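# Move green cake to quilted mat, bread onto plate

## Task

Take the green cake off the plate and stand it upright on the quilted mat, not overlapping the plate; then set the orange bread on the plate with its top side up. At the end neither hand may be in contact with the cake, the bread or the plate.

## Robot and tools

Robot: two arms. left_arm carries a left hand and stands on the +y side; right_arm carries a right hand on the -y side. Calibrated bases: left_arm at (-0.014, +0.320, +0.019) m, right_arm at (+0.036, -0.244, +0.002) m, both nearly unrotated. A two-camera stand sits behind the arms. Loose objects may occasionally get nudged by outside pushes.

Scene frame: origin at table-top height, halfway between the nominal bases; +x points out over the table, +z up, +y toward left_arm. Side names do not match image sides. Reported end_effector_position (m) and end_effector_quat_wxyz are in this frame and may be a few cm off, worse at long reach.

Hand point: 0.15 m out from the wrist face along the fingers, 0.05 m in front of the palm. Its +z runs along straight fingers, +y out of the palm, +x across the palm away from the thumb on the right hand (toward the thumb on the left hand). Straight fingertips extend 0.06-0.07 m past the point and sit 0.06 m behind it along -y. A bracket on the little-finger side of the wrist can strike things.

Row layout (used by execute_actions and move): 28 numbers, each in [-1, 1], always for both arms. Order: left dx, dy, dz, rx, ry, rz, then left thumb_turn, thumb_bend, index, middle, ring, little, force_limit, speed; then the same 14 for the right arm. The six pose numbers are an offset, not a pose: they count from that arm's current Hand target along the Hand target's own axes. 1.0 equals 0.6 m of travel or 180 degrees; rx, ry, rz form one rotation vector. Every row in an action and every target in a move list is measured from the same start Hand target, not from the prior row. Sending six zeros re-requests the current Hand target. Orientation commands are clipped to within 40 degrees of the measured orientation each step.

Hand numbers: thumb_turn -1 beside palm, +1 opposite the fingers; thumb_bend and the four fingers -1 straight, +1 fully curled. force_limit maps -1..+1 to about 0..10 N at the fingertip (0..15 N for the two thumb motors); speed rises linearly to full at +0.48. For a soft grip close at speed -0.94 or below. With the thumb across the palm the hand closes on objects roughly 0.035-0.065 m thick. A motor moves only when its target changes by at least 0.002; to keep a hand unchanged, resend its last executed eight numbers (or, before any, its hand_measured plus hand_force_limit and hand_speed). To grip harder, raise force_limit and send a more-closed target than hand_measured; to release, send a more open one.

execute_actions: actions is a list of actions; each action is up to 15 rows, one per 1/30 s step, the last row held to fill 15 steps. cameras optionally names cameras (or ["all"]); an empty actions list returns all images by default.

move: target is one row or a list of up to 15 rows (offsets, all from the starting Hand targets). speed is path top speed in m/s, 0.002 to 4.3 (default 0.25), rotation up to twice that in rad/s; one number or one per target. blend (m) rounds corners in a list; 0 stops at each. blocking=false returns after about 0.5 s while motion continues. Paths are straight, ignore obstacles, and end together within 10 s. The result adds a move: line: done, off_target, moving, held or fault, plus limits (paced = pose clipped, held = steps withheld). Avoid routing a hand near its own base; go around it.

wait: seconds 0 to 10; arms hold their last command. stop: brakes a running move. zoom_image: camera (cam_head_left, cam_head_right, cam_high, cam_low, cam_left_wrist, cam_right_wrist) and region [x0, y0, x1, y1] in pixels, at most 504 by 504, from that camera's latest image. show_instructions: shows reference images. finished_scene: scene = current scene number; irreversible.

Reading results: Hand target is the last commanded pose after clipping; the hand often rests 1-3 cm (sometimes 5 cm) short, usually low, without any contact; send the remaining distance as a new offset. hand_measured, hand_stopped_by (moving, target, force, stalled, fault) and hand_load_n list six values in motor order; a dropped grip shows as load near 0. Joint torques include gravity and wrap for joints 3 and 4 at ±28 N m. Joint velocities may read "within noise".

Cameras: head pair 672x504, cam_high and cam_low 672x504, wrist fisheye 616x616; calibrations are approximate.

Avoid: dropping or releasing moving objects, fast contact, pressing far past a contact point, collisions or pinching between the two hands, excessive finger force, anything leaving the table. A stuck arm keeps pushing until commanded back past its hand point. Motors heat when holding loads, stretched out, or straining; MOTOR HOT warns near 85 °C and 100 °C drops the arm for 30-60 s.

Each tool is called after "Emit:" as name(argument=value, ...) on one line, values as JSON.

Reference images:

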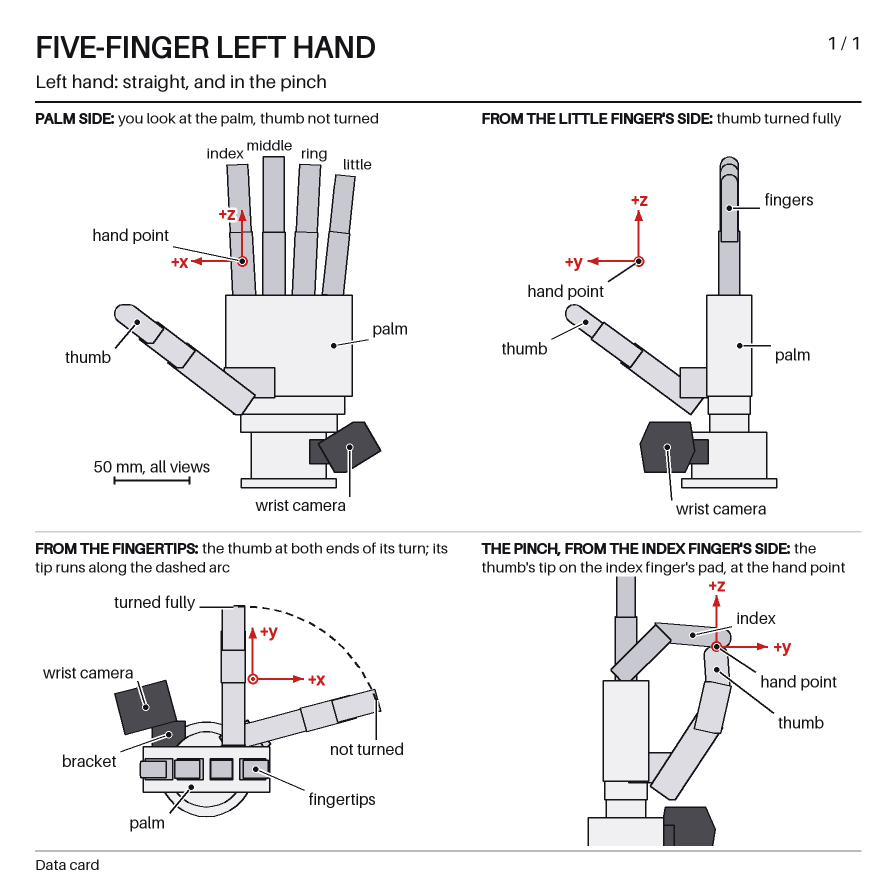

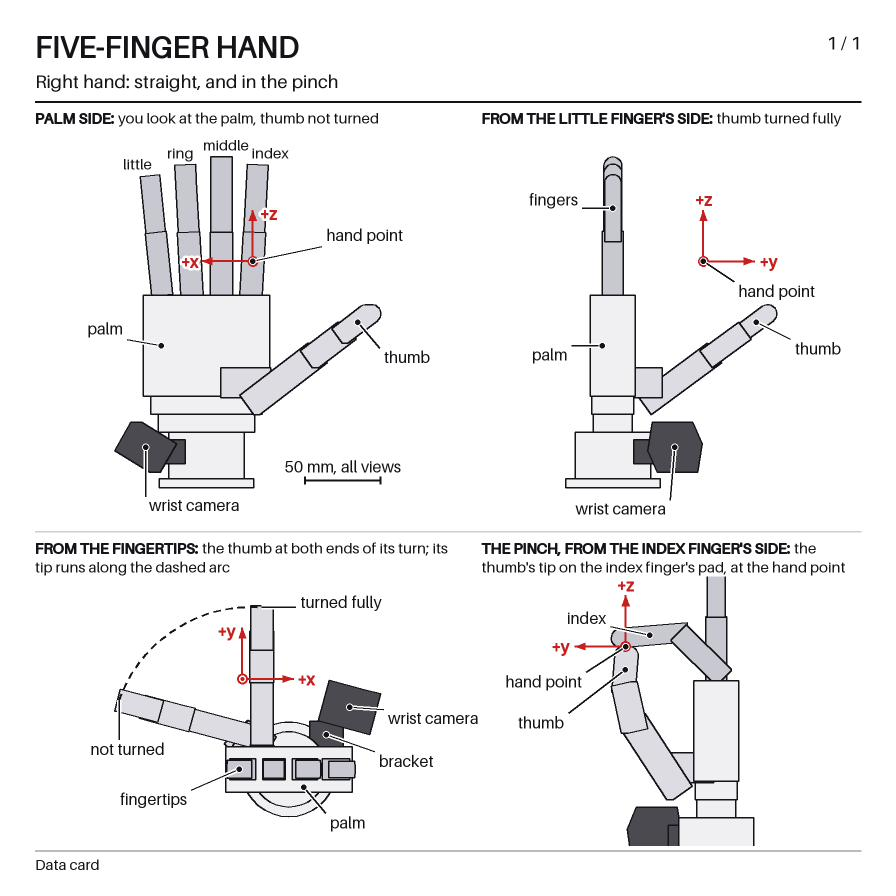

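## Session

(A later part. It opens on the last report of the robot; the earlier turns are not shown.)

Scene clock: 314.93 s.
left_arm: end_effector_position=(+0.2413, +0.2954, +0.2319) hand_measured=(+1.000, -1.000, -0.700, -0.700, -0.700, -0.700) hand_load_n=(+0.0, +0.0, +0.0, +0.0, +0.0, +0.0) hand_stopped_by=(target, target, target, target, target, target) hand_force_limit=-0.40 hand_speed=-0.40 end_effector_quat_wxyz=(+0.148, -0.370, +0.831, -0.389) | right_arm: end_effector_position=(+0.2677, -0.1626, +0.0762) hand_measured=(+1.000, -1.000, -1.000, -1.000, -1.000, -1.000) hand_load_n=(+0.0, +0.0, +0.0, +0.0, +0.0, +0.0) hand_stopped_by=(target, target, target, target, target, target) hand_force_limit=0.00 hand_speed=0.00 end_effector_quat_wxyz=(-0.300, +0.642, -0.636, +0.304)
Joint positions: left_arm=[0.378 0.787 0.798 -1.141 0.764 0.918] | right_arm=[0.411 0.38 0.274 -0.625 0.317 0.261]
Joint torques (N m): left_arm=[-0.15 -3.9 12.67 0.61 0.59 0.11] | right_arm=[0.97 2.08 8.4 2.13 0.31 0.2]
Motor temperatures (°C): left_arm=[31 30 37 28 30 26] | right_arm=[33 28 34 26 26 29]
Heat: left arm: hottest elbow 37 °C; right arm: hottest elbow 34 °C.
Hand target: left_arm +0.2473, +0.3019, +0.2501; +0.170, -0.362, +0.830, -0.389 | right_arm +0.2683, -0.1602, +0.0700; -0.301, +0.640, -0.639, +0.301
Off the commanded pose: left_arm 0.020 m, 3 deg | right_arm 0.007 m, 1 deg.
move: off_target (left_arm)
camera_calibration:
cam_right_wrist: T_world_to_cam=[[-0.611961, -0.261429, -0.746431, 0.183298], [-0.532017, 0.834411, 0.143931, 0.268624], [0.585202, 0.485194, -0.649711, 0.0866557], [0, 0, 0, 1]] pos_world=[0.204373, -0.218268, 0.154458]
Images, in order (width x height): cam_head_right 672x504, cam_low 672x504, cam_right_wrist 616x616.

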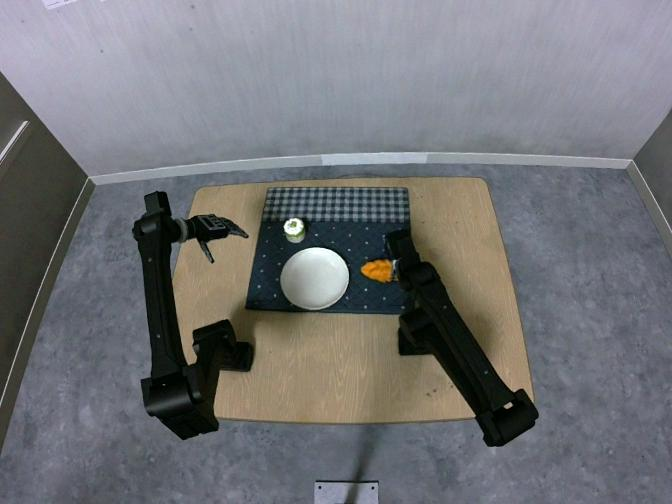

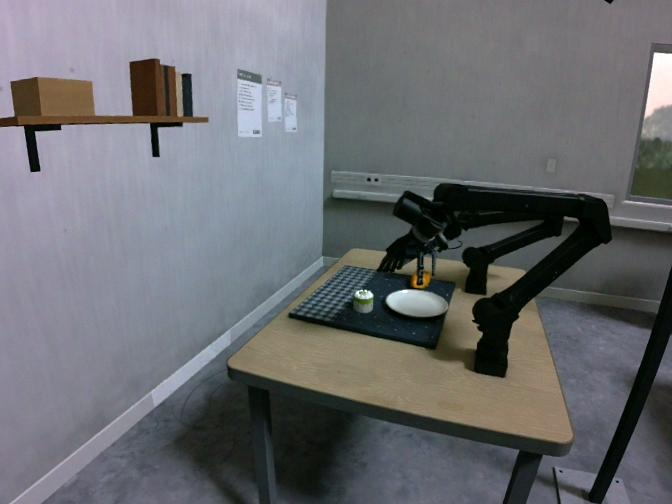

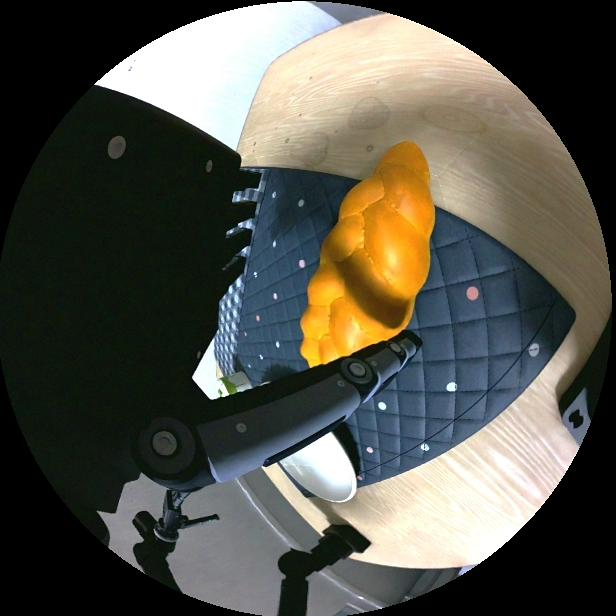

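Emit:
move(target=[[0,0,0,0,0,0,1,-1,-0.7,-0.7,-0.7,-0.7,-0.4,-0.4, 0,0.0385,0.019,0,0,0,1,-1,-1,-1,-1,-1,0,0]], speed=0.1, cameras=["cam_right_wrist","cam_high","cam_head_right"])

Emit:
zoom_image(camera="cam_high", region=[130, 130, 280, 280])

Scene clock: 321.10 s.
left_arm: end_effector_position=(+0.2413, +0.2954, +0.2319) hand_measured=(+1.000, -1.000, -0.700, -0.700, -0.700, -0.700) hand_load_n=(+0.0, +0.0, +0.0, +0.0, +0.0, +0.0) hand_stopped_by=(target, target, target, target, target, target) hand_force_limit=-0.40 hand_speed=-0.40 end_effector_quat_wxyz=(+0.148, -0.370, +0.831, -0.389) | right_arm: end_effector_position=(+0.2621, -0.1630, +0.0497) hand_measured=(+1.000, -1.000, -1.000, -1.000, -1.000, -1.000) hand_load_n=(+0.0, +0.0, +0.0, +0.0, +0.0, +0.0) hand_stopped_by=(target, target, target, target, target, target) hand_force_limit=0.00 hand_speed=0.00 end_effector_quat_wxyz=(-0.297, +0.643, -0.637, +0.304)
Joint positions: left_arm=[0.378 0.787 0.798 -1.141 0.764 0.918] | right_arm=[0.428 0.38 0.208 -0.57 0.33 0.273]
Joint torques (N m): left_arm=[-0.09 -3.96 12.6 0.44 0.6 0.07] | right_arm=[1.14 1.73 8.28 2.32 0.34 0.24]
Heat: left arm: hottest elbow 37 °C; right arm: hottest elbow 34 °C.
Hand target: left_arm +0.2473, +0.3019, +0.2501; +0.170, -0.362, +0.830, -0.389 | right_arm +0.2624, -0.1603, +0.0449; -0.301, +0.640, -0.639, +0.301
Off the commanded pose: left_arm 0.020 m, 3 deg | right_arm 0.006 m, 1 deg.
move: off_target (left_arm)
camera_calibration:
cam_right_wrist: T_world_to_cam=[[-0.616977, -0.263412, -0.741588, 0.160763], [-0.530246, 0.835458, 0.144393, 0.269542], [0.581531, 0.482311, -0.655132, 0.0736453], [0, 0, 0, 1]] pos_world=[0.199283, -0.218364, 0.128547]
Images, in order (width x height): cam_head_right 672x504, cam_high 672x504, cam_right_wrist 616x616.

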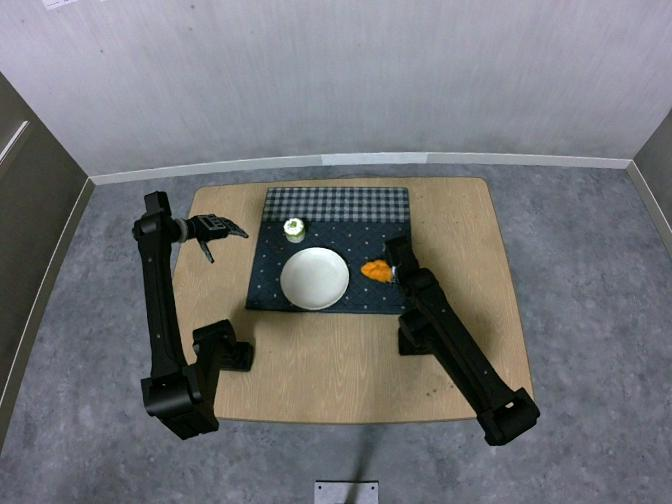

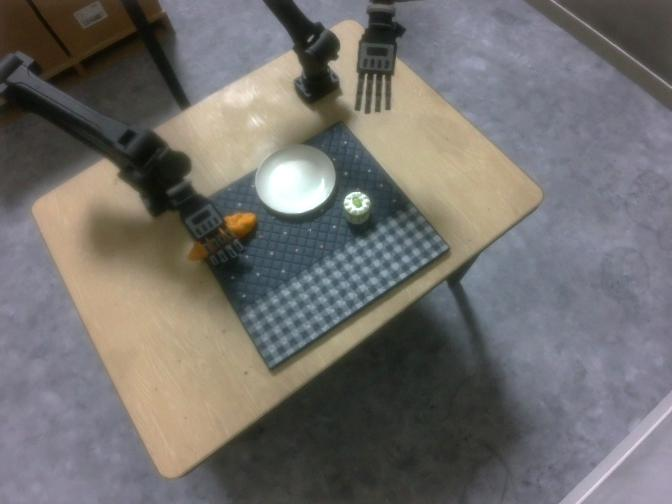

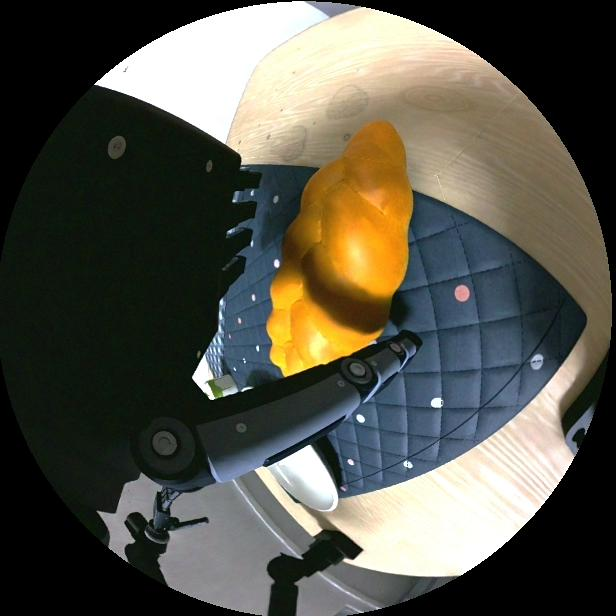

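Scaled by 3.360 from the camera's 672x504 image, which has a finer 960x720 frame.

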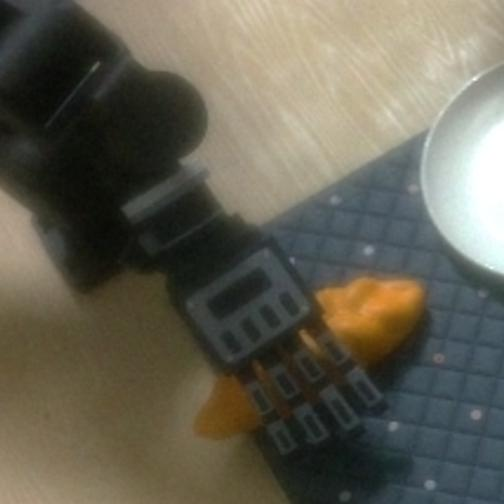

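Emit:
move(target=[[0,0,0,0,0,0,1,-1,-0.7,-0.7,-0.7,-0.7,-0.4,-0.4, 0,0,0,0,0,0,1,-1,-0.5,-0.5,-0.5,-0.5,-0.3,0.2],[0,0,0,0,0,0,1,-1,-0.7,-0.7,-0.7,-0.7,-0.4,-0.4, 0,0,0,0,0,0,1,-1,0.3,0.3,0.3,0.3,-0.3,-0.87]], speed=0.1, cameras=["cam_right_wrist","cam_high","cam_low"])

Emit:
zoom_image(camera="cam_high", region=[130, 130, 280, 280])

Scene clock: 330.90 s.
left_arm: end_effector_position=(+0.2413, +0.2954, +0.2319) hand_measured=(+1.000, -1.000, -0.700, -0.700, -0.700, -0.700) hand_load_n=(+0.0, +0.0, +0.0, +0.0, +0.0, +0.0) hand_stopped_by=(target, target, target, target, target, target) hand_force_limit=-0.40 hand_speed=-0.40 end_effector_quat_wxyz=(+0.148, -0.370, +0.831, -0.389) | right_arm: end_effector_position=(+0.2628, -0.1627, +0.0503) hand_measured=(+1.000, -1.000, -0.176, -0.188, -0.140, -0.056) hand_load_n=(+4.5, +2.0, +3.5, +2.0, +3.0, +4.0) hand_stopped_by=(target, target, force, force, force, force) hand_force_limit=-0.30 hand_speed=-0.87 end_effector_quat_wxyz=(-0.298, +0.642, -0.637, +0.304)
Joint positions: left_arm=[0.378 0.787 0.798 -1.141 0.764 0.918] | right_arm=[0.428 0.38 0.208 -0.567 0.331 0.275]
Joint torques (N m): left_arm=[-0.09 -3.31 12.6 0.51 0.57 0.11] | right_arm=[1.14 1.73 8.28 2.1 0.31 0.2]
Heat: left arm: hottest elbow 37 °C; right arm: hottest elbow 34 °C.
Hand target: left_arm +0.2473, +0.3019, +0.2501; +0.170, -0.362, +0.830, -0.389 | right_arm +0.2624, -0.1603, +0.0449; -0.301, +0.640, -0.639, +0.301
Off the commanded pose: left_arm 0.020 m, 3 deg | right_arm 0.006 m, 1 deg.
move: off_target (left_arm)
camera_calibration:
cam_right_wrist: T_world_to_cam=[[-0.615062, -0.26124, -0.743944, 0.161706], [-0.529709, 0.835788, 0.14445, 0.269418], [0.584043, 0.48292, -0.652443, 0.0727568], [0, 0, 0, 1]] pos_world=[0.199679, -0.218068, 0.128852]
Images, in order (width x height): cam_high 672x504, cam_low 672x504, cam_right_wrist 616x616.

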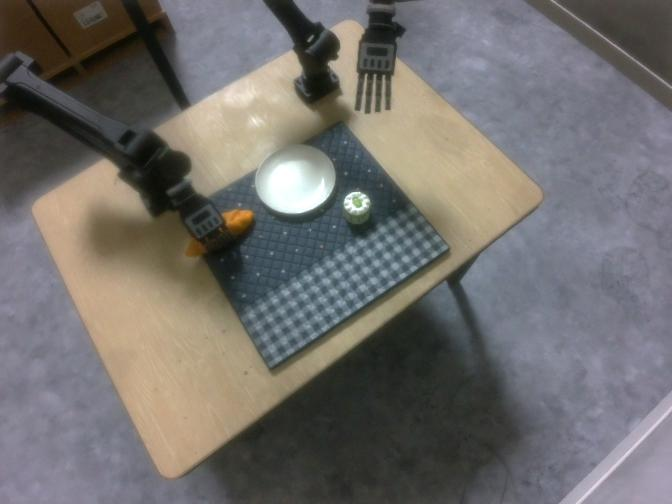

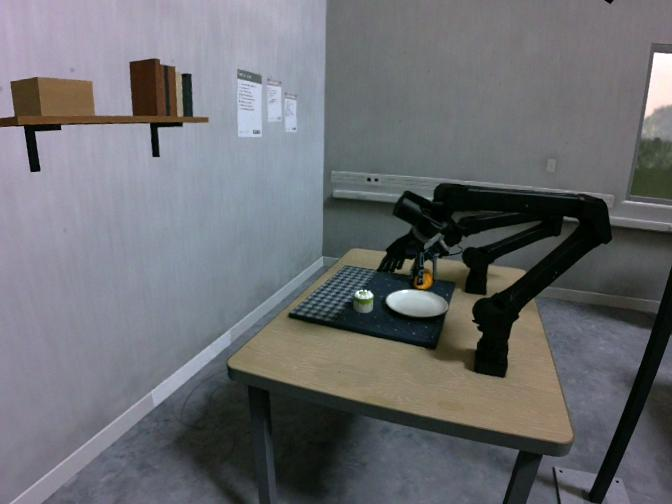

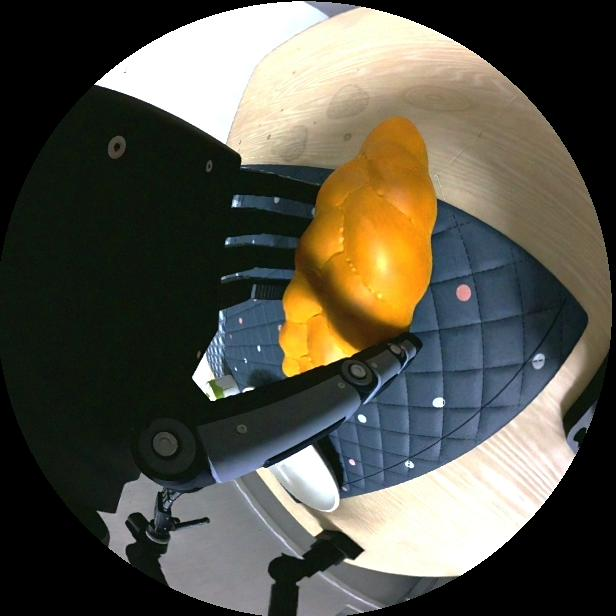

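Scaled by 3.360 from the camera's 672x504 image, which has a finer 960x720 frame.

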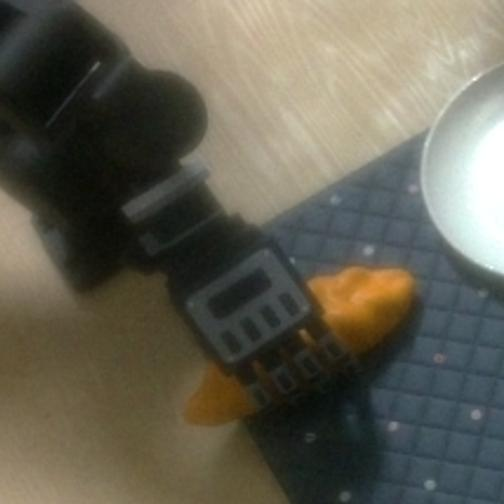

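Emit:
move(target=[[0,0,0,0,0,0,1,-1,-0.7,-0.7,-0.7,-0.7,-0.4,-0.4, 0,-0.1219,-0.1009,0,0,0,1,-1,0.3,0.3,0.3,0.3,-0.3,-0.87]], speed=0.1, cameras=["cam_right_wrist","cam_high","cam_low"])

Emit:
zoom_image(camera="cam_low", region=[360, 210, 480, 330])

Scene clock: 349.23 s.
left_arm: end_effector_position=(+0.2413, +0.2954, +0.2319) hand_measured=(+1.000, -1.000, -0.700, -0.700, -0.700, -0.700) hand_load_n=(+0.0, +0.0, +0.0, -0.5, +0.0, +0.0) hand_stopped_by=(target, target, target, target, target, target) hand_force_limit=-0.40 hand_speed=-0.40 end_effector_quat_wxyz=(+0.148, -0.370, +0.831, -0.389) | right_arm: end_effector_position=(+0.2523, -0.1667, +0.1013) hand_measured=(+1.000, -1.000, -0.176, -0.188, -0.140, -0.056) hand_load_n=(+4.5, +2.0, +3.5, +2.0, +2.5, +4.0) hand_stopped_by=(target, target, force, force, force, force) hand_force_limit=-0.30 hand_speed=-0.87 end_effector_quat_wxyz=(-0.270, +0.655, -0.643, +0.291)
Joint positions: left_arm=[0.378 0.787 0.798 -1.141 0.764 0.918] | right_arm=[0.428 0.374 0.371 -0.805 0.328 0.278]
Joint torques (N m): left_arm=[-0.62 -3.96 12.64 0.47 0.63 0.11] | right_arm=[0.85 -0.21 14.39 0.75 0.33 0.14]
Heat: left arm: hottest elbow 37 °C; right arm: hottest waist 33 °C.
Hand target: left_arm +0.2473, +0.3019, +0.2501; +0.170, -0.362, +0.830, -0.389 | right_arm +0.2624, -0.1601, +0.1399; -0.301, +0.640, -0.639, +0.301
Off the commanded pose: left_arm 0.020 m, 3 deg | right_arm 0.040 m, 4 deg.
move: off_target (left_arm, right_arm)
camera_calibration:
cam_right_wrist: T_world_to_cam=[[-0.661161, -0.279135, -0.696384, 0.195934], [-0.519948, 0.839628, 0.157096, 0.256823], [0.540852, 0.465949, -0.700265, 0.127026], [0, 0, 0, 1]] pos_world=[0.194376, -0.220131, 0.185051]
Images, in order (width x height): cam_high 672x504, cam_low 672x504, cam_right_wrist 616x616.

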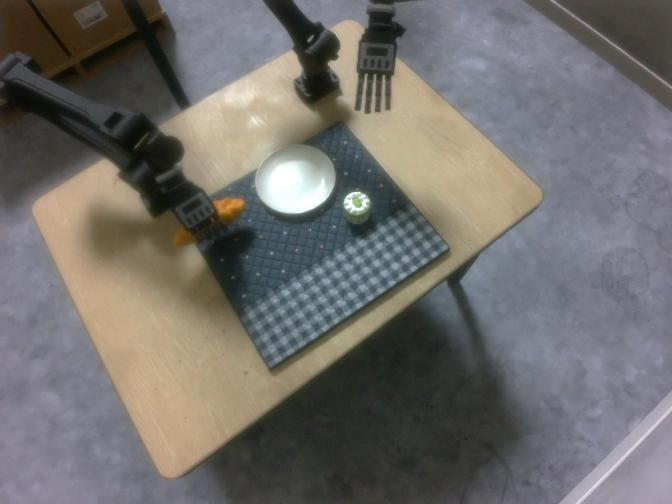

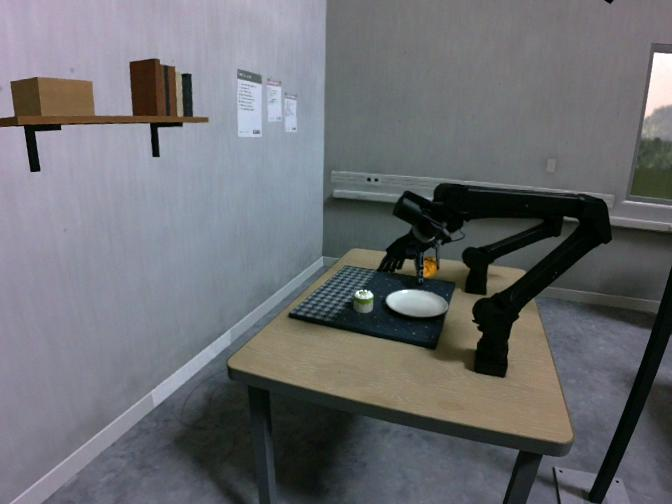

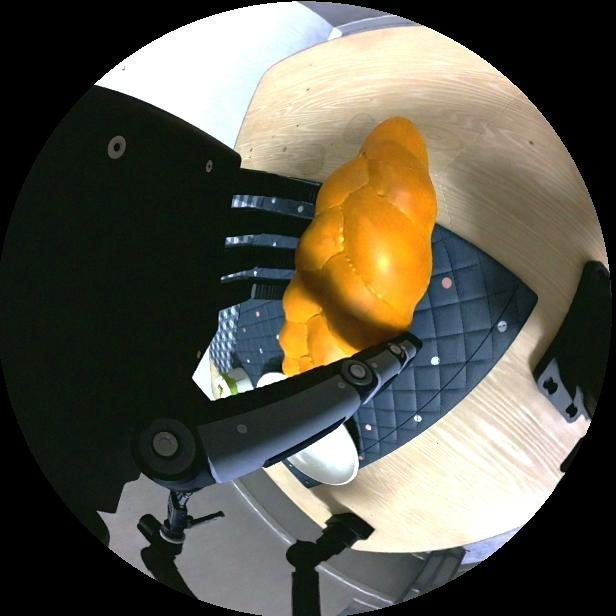

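Scaled by 4.200 from the camera's 672x504 image, which has a finer 960x720 frame.

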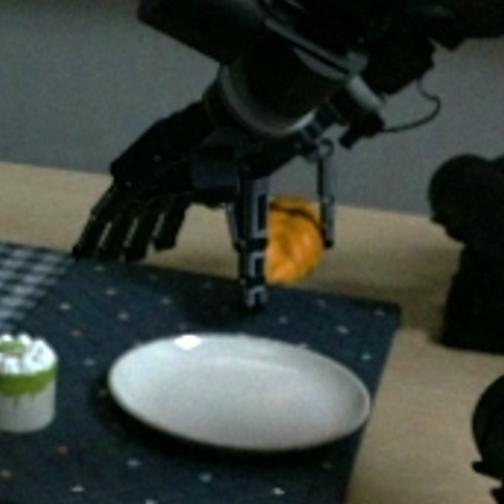

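Emit:
move(target=[[0,0,0,0,0,0,1,-1,-0.7,-0.7,-0.7,-0.7,-0.4,-0.4, -0.4133,-0.0342,-0.011,0,0,0,1,-1,0.3,0.3,0.3,0.3,-0.3,-0.87]], speed=0.15, cameras=["all"])

Emit:
zoom_image(camera="cam_high", region=[210, 90, 380, 260])

Scene clock: 356.67 s.
left_arm: end_effector_position=(+0.2413, +0.2954, +0.2319) hand_measured=(+1.000, -1.000, -0.700, -0.700, -0.700, -0.700) hand_load_n=(+0.0, +0.0, +0.0, +0.0, +0.0, +0.0) hand_stopped_by=(target, target, target, target, target, target) hand_force_limit=-0.40 hand_speed=-0.40 end_effector_quat_wxyz=(+0.148, -0.370, +0.831, -0.389) | right_arm: end_effector_position=(+0.2634, +0.0675, +0.1387) hand_measured=(+1.000, -1.000, -0.176, -0.188, -0.140, -0.056) hand_load_n=(+4.5, +2.0, +3.5, +2.0, +3.0, +4.0) hand_stopped_by=(target, target, force, force, force, force) hand_force_limit=-0.30 hand_speed=-0.87 end_effector_quat_wxyz=(-0.285, +0.651, -0.633, +0.308)
Joint positions: left_arm=[0.378 0.787 0.798 -1.141 0.764 0.918] | right_arm=[1.18 1.127 0.797 -0.844 0.792 0.986]
Joint torques (N m): left_arm=[0.03 -4.01 12.68 0.44 0.6 0.09] | right_arm=[0.91 -7 12.94 0.14 0.72 0.23]
Heat: left arm: hottest elbow 37 °C; right arm: hottest elbow 34 °C.
Hand target: left_arm +0.2473, +0.3019, +0.2501; +0.170, -0.362, +0.830, -0.389 | right_arm +0.2702, +0.0880, +0.1596; -0.301, +0.640, -0.639, +0.301
Off the commanded pose: left_arm 0.020 m, 3 deg | right_arm 0.030 m, 2 deg.
move: off_target (left_arm, right_arm)
camera_calibration:
cam_left_wrist: T_world_to_cam=[[0.281195, -0.649619, 0.706346, -0.0322853], [-0.958834, -0.220553, 0.17887, 0.256902], [0.0395894, -0.727566, -0.684895, 0.482917], [0, 0, 0, 1]] pos_world=[0.236287, 0.387042, 0.3076]
cam_right_wrist: T_world_to_cam=[[-0.624448, -0.286853, -0.726484, 0.289773], [-0.532374, 0.836906, 0.127147, 0.0676122], [0.571527, 0.466158, -0.675318, 0.0264981], [0, 0, 0, 1]] pos_world=[0.201799, 0.0141849, 0.219813]

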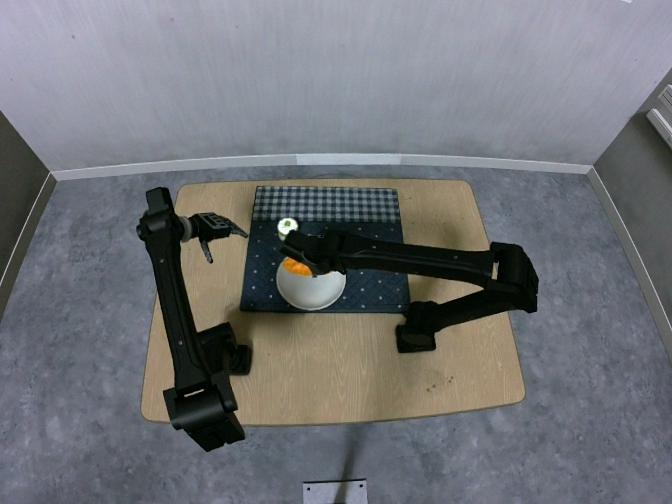

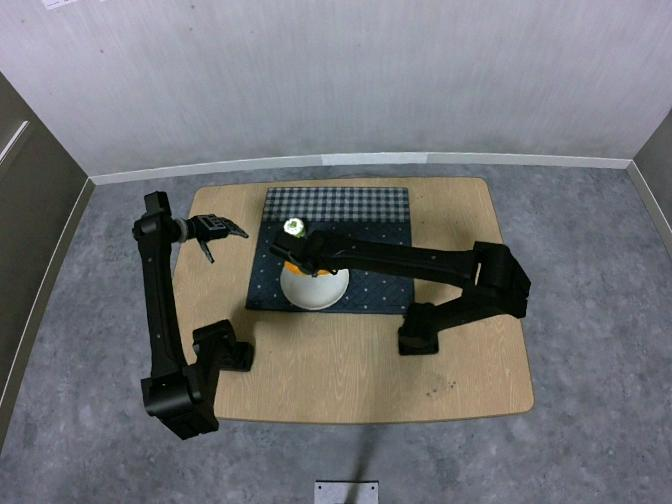

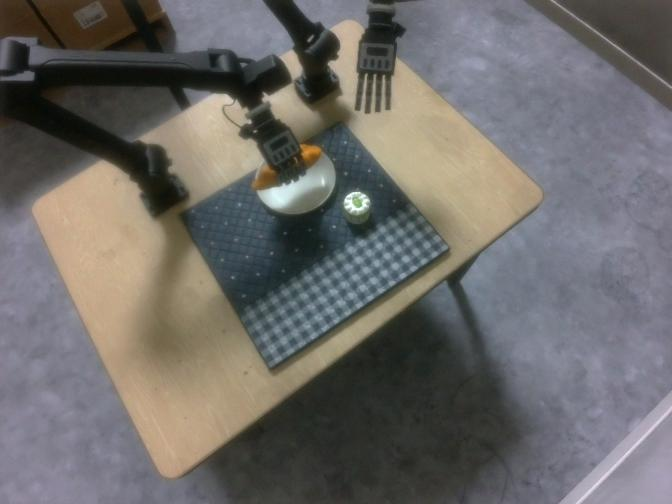

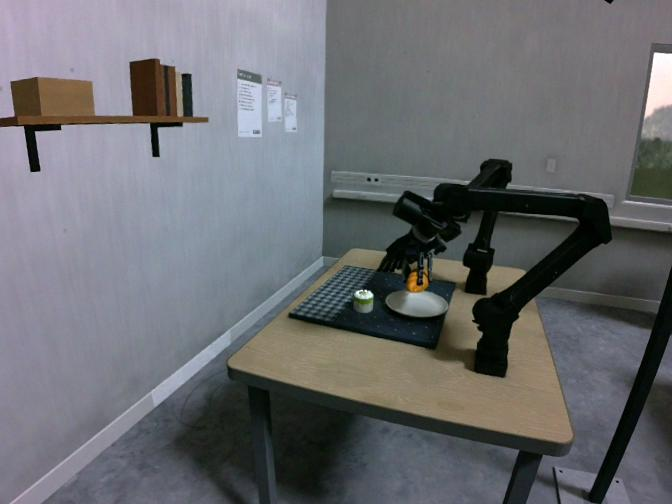

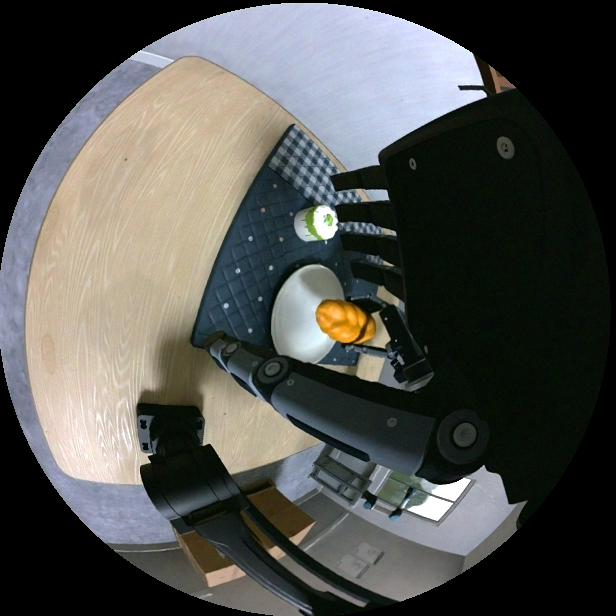

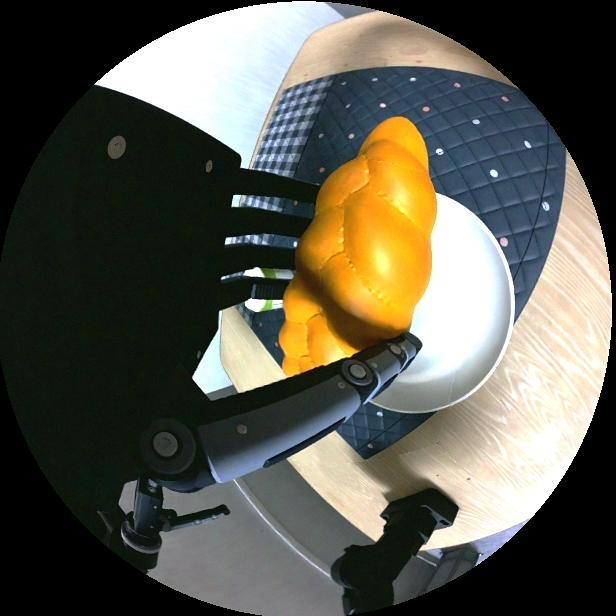

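Scaled by 2.965 from the camera's 672x504 image, which has a finer 960x720 frame.

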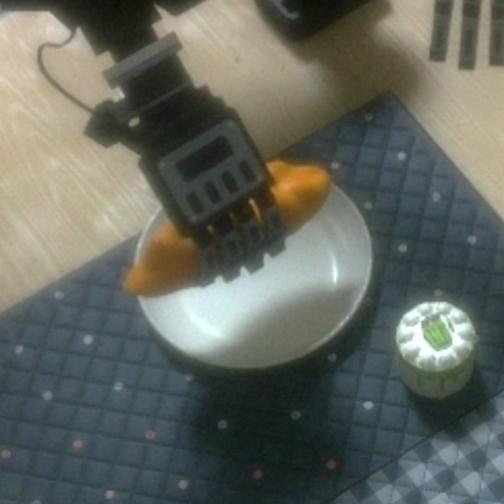

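Emit:
move(target=[[0,0,0,0,0,0,1,-1,-0.7,-0.7,-0.7,-0.7,-0.4,-0.4, -0.0083,0.1148,0.0561,0,0,0,1,-1,0.3,0.3,0.3,0.3,-0.3,-0.87]], speed=0.12, cameras=["cam_high","cam_low","cam_right_wrist","cam_left_wrist"])

Emit:
zoom_image(camera="cam_high", region=[210, 90, 380, 260])

Emit:
zoom_image(camera="cam_low", region=[360, 230, 480, 350])

Scene clock: 373.53 s.
left_arm: end_effector_position=(+0.2413, +0.2954, +0.2319) hand_measured=(+1.000, -1.000, -0.700, -0.700, -0.700, -0.700) hand_load_n=(+0.0, +0.0, +0.0, +0.0, +0.0, +0.0) hand_stopped_by=(target, target, target, target, target, target) hand_force_limit=-0.40 hand_speed=-0.40 end_effector_quat_wxyz=(+0.148, -0.370, +0.831, -0.389) | right_arm: end_effector_position=(+0.2536, +0.0893, +0.0910) hand_measured=(+1.000, -1.000, -0.176, -0.188, -0.140, -0.056) hand_load_n=(+4.5, +2.0, +3.5, +2.0, +3.0, +4.0) hand_stopped_by=(target, target, force, force, force, force) hand_force_limit=-0.30 hand_speed=-0.87 end_effector_quat_wxyz=(-0.298, +0.643, -0.637, +0.303)
Joint positions: left_arm=[0.378 0.787 0.798 -1.141 0.764 0.918] | right_arm=[1.234 1.229 0.734 -0.702 0.814 1.063]
Joint torques (N m): left_arm=[-0.15 -3.78 12.75 0.62 0.59 0.12] | right_arm=[1.08 -8.23 7.17 1.29 0.74 0.24]
Heat: left arm: hottest elbow 37 °C; right arm: hottest elbow 35 °C.
Hand target: left_arm +0.2473, +0.3019, +0.2501; +0.170, -0.362, +0.830, -0.389 | right_arm +0.2522, +0.0927, +0.0851; -0.301, +0.640, -0.639, +0.301
Off the commanded pose: left_arm 0.020 m, 3 deg | right_arm 0.007 m, 1 deg.
move: off_target (left_arm)
camera_calibration:
cam_left_wrist: T_world_to_cam=[[0.281195, -0.649619, 0.706346, -0.0322853], [-0.958834, -0.220553, 0.17887, 0.256902], [0.0395894, -0.727566, -0.684895, 0.482917], [0, 0, 0, 1]] pos_world=[0.236287, 0.387042, 0.3076]
cam_right_wrist: T_world_to_cam=[[-0.616333, -0.262285, -0.742523, 0.252476], [-0.531129, 0.834609, 0.146052, 0.0483832], [0.581409, 0.484391, -0.653704, -0.0162969], [0, 0, 0, 1]] pos_world=[0.190782, 0.0337337, 0.169749]
Images, in order (width x height): cam_high 672x504, cam_low 672x504, cam_left_wrist 616x616, cam_right_wrist 616x616.

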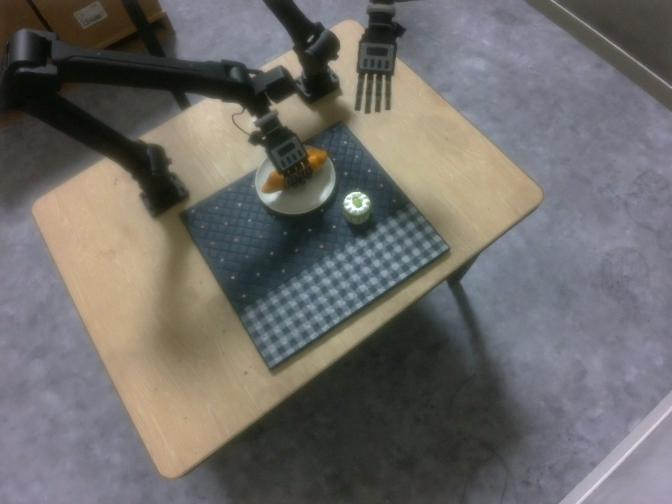

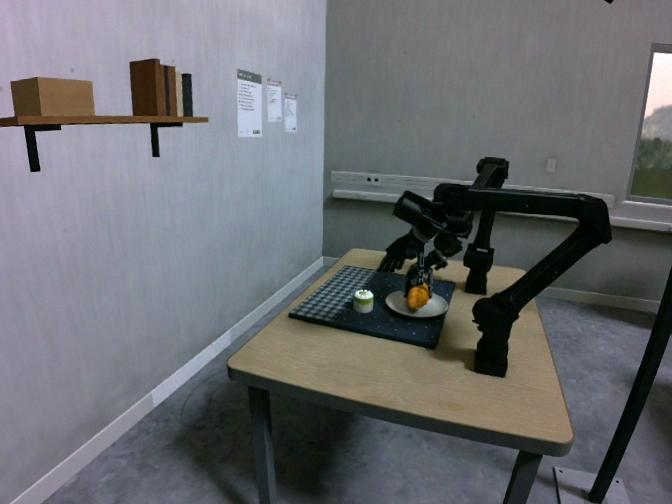

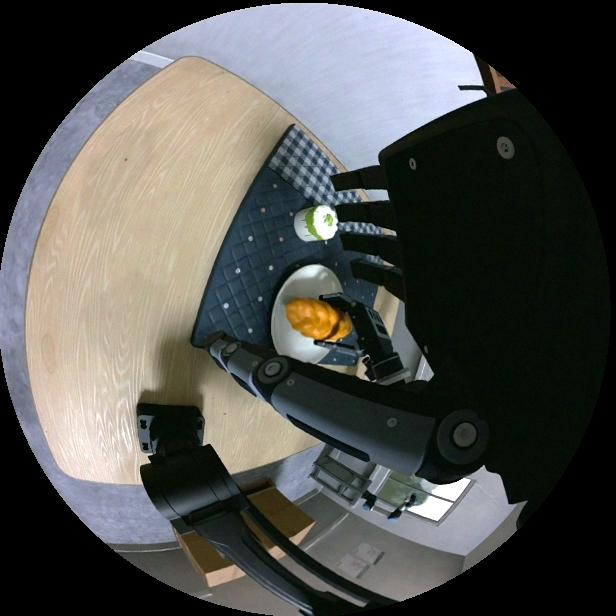

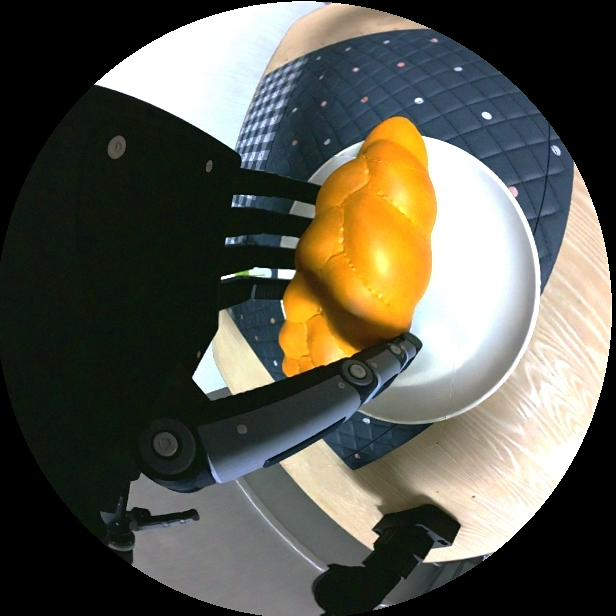

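Scaled by 2.965 from the camera's 672x504 image, which has a finer 960x720 frame.

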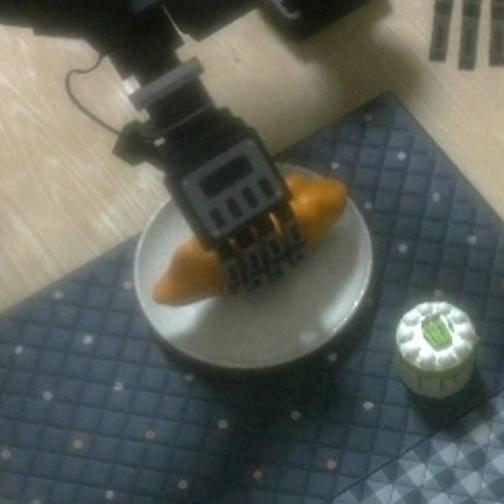

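Scaled by 4.200 from the camera's 672x504 image, which has a finer 960x720 frame.

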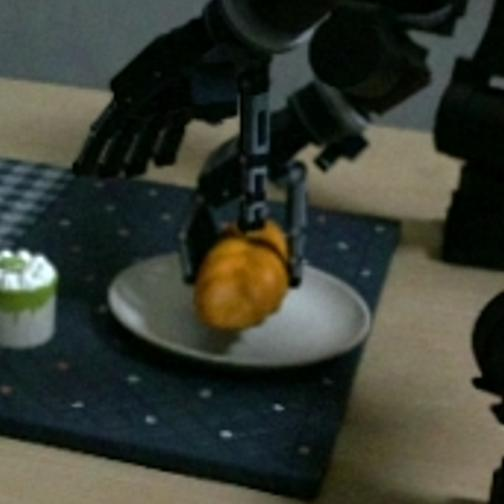

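Emit:
move(target=[[0,0,0,0,0,0,1,-1,-0.7,-0.7,-0.7,-0.7,-0.4,-0.4, 0,0.0321,0.0265,0,0,0,1,-1,0.3,0.3,0.3,0.3,-0.3,-0.87],[0,0,0,0,0,0,1,-1,-0.7,-0.7,-0.7,-0.7,-0.4,-0.4, 0,0.0385,0.0318,0,0,0,1,-1,0.3,0.3,0.3,0.3,-0.3,-0.87]], speed=0.06, cameras=["cam_high","cam_low","cam_right_wrist","cam_left_wrist"])

Emit:
zoom_image(camera="cam_low", region=[360, 230, 480, 350])

Scene clock: 378.97 s.
left_arm: end_effector_position=(+0.2413, +0.2954, +0.2319) hand_measured=(+1.000, -1.000, -0.700, -0.700, -0.700, -0.700) hand_load_n=(+0.0, +0.0, +0.0, +0.0, +0.0, +0.0) hand_stopped_by=(target, target, target, target, target, target) hand_force_limit=-0.40 hand_speed=-0.40 end_effector_quat_wxyz=(+0.148, -0.370, +0.831, -0.389) | right_arm: end_effector_position=(+0.2548, +0.0927, +0.0658) hand_measured=(+1.000, -1.000, -0.176, -0.188, -0.140, -0.056) hand_load_n=(+4.0, +2.0, +3.5, +1.5, +3.0, +4.5) hand_stopped_by=(target, target, force, force, force, force) hand_force_limit=-0.30 hand_speed=-0.87 end_effector_quat_wxyz=(-0.304, +0.640, -0.639, +0.300)
Joint positions: left_arm=[0.378 0.787 0.798 -1.141 0.764 0.918] | right_arm=[1.234 1.276 0.693 -0.602 0.815 1.067]
Joint torques (N m): left_arm=[-0.5 -3.66 12.49 0.5 0.61 0.11] | right_arm=[1.08 -7.94 6.43 1.33 0.69 0.19]
Heat: left arm: hottest elbow 37 °C; right arm: hottest elbow 35 °C.
Hand target: left_arm +0.2473, +0.3019, +0.2501; +0.170, -0.362, +0.830, -0.389 | right_arm +0.2522, +0.0927, +0.0552; -0.301, +0.640, -0.640, +0.301
Off the commanded pose: left_arm 0.020 m, 3 deg | right_arm 0.011 m, 0 deg.
move: off_target (left_arm, right_arm)
camera_calibration:
cam_left_wrist: T_world_to_cam=[[0.281195, -0.649619, 0.706346, -0.0322853], [-0.958834, -0.220553, 0.17887, 0.256902], [0.0395894, -0.727566, -0.684895, 0.482917], [0, 0, 0, 1]] pos_world=[0.236287, 0.387042, 0.3076]
cam_right_wrist: T_world_to_cam=[[-0.613585, -0.250479, -0.748848, 0.233989], [-0.529881, 0.833732, 0.155298, 0.0489914], [0.585439, 0.492089, -0.64429, -0.0374838], [0, 0, 0, 1]] pos_world=[0.191476, 0.0362091, 0.143464]
Images, in order (width x height): cam_high 672x504, cam_low 672x504, cam_left_wrist 616x616, cam_right_wrist 616x616.

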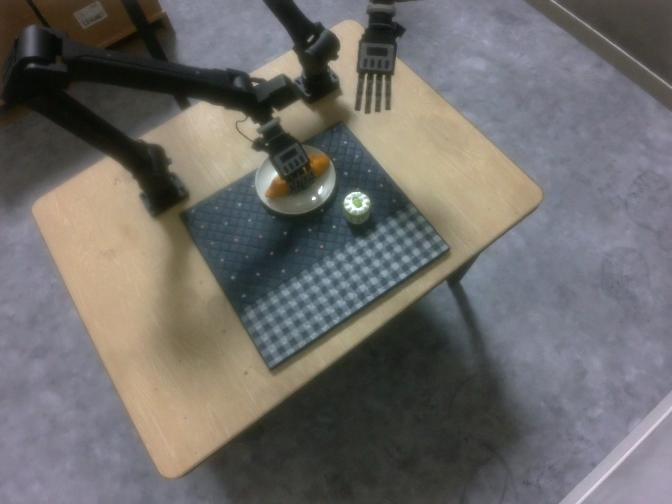

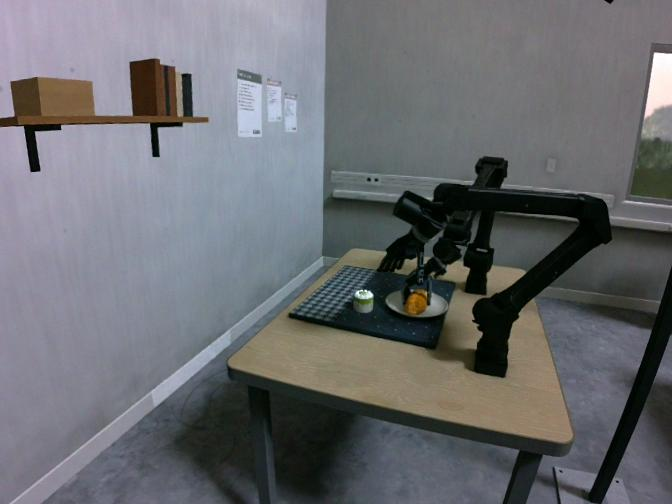

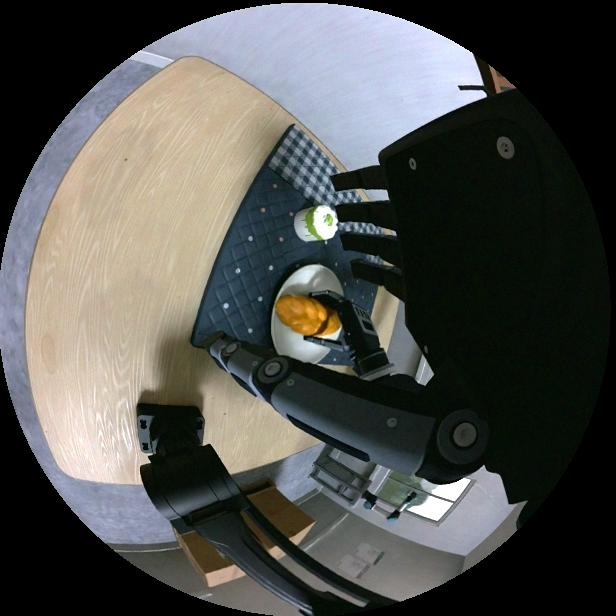

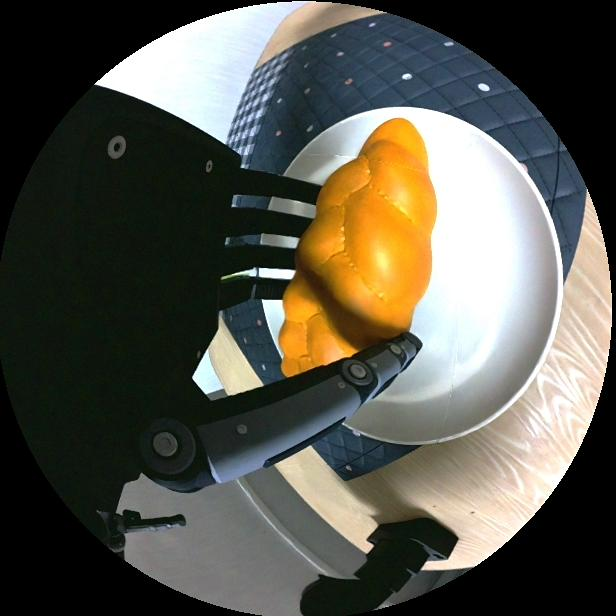

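Scaled by 4.200 from the camera's 672x504 image, which has a finer 960x720 frame.

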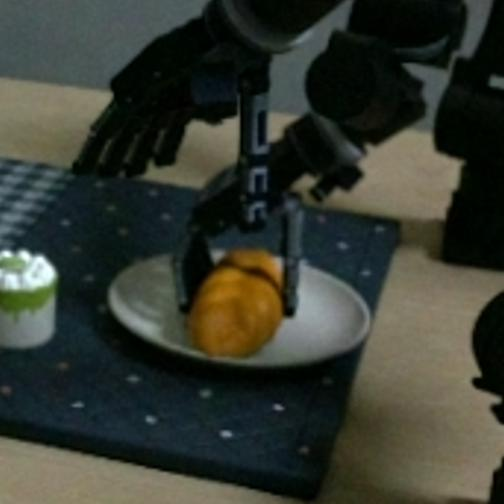

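Emit:
zoom_image(camera="cam_high", region=[230, 120, 350, 240])

Emit:
zoom_image(camera="cam_left_wrist", region=[230, 230, 390, 390])

Scaled by 4.200 from the camera's 672x504 image, which has a finer 960x720 frame.

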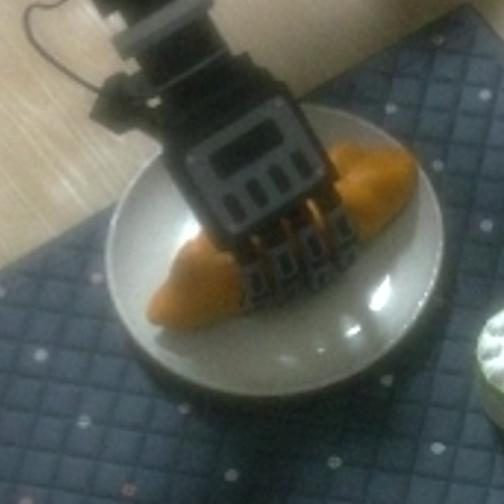

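Scaled by 3.150 from the camera's 616x616 image, which has a finer 880x880 frame.

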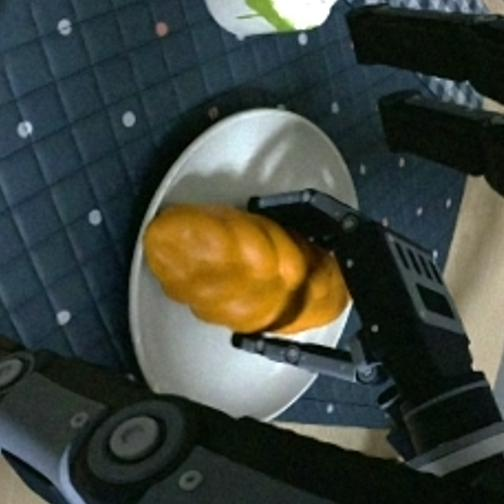

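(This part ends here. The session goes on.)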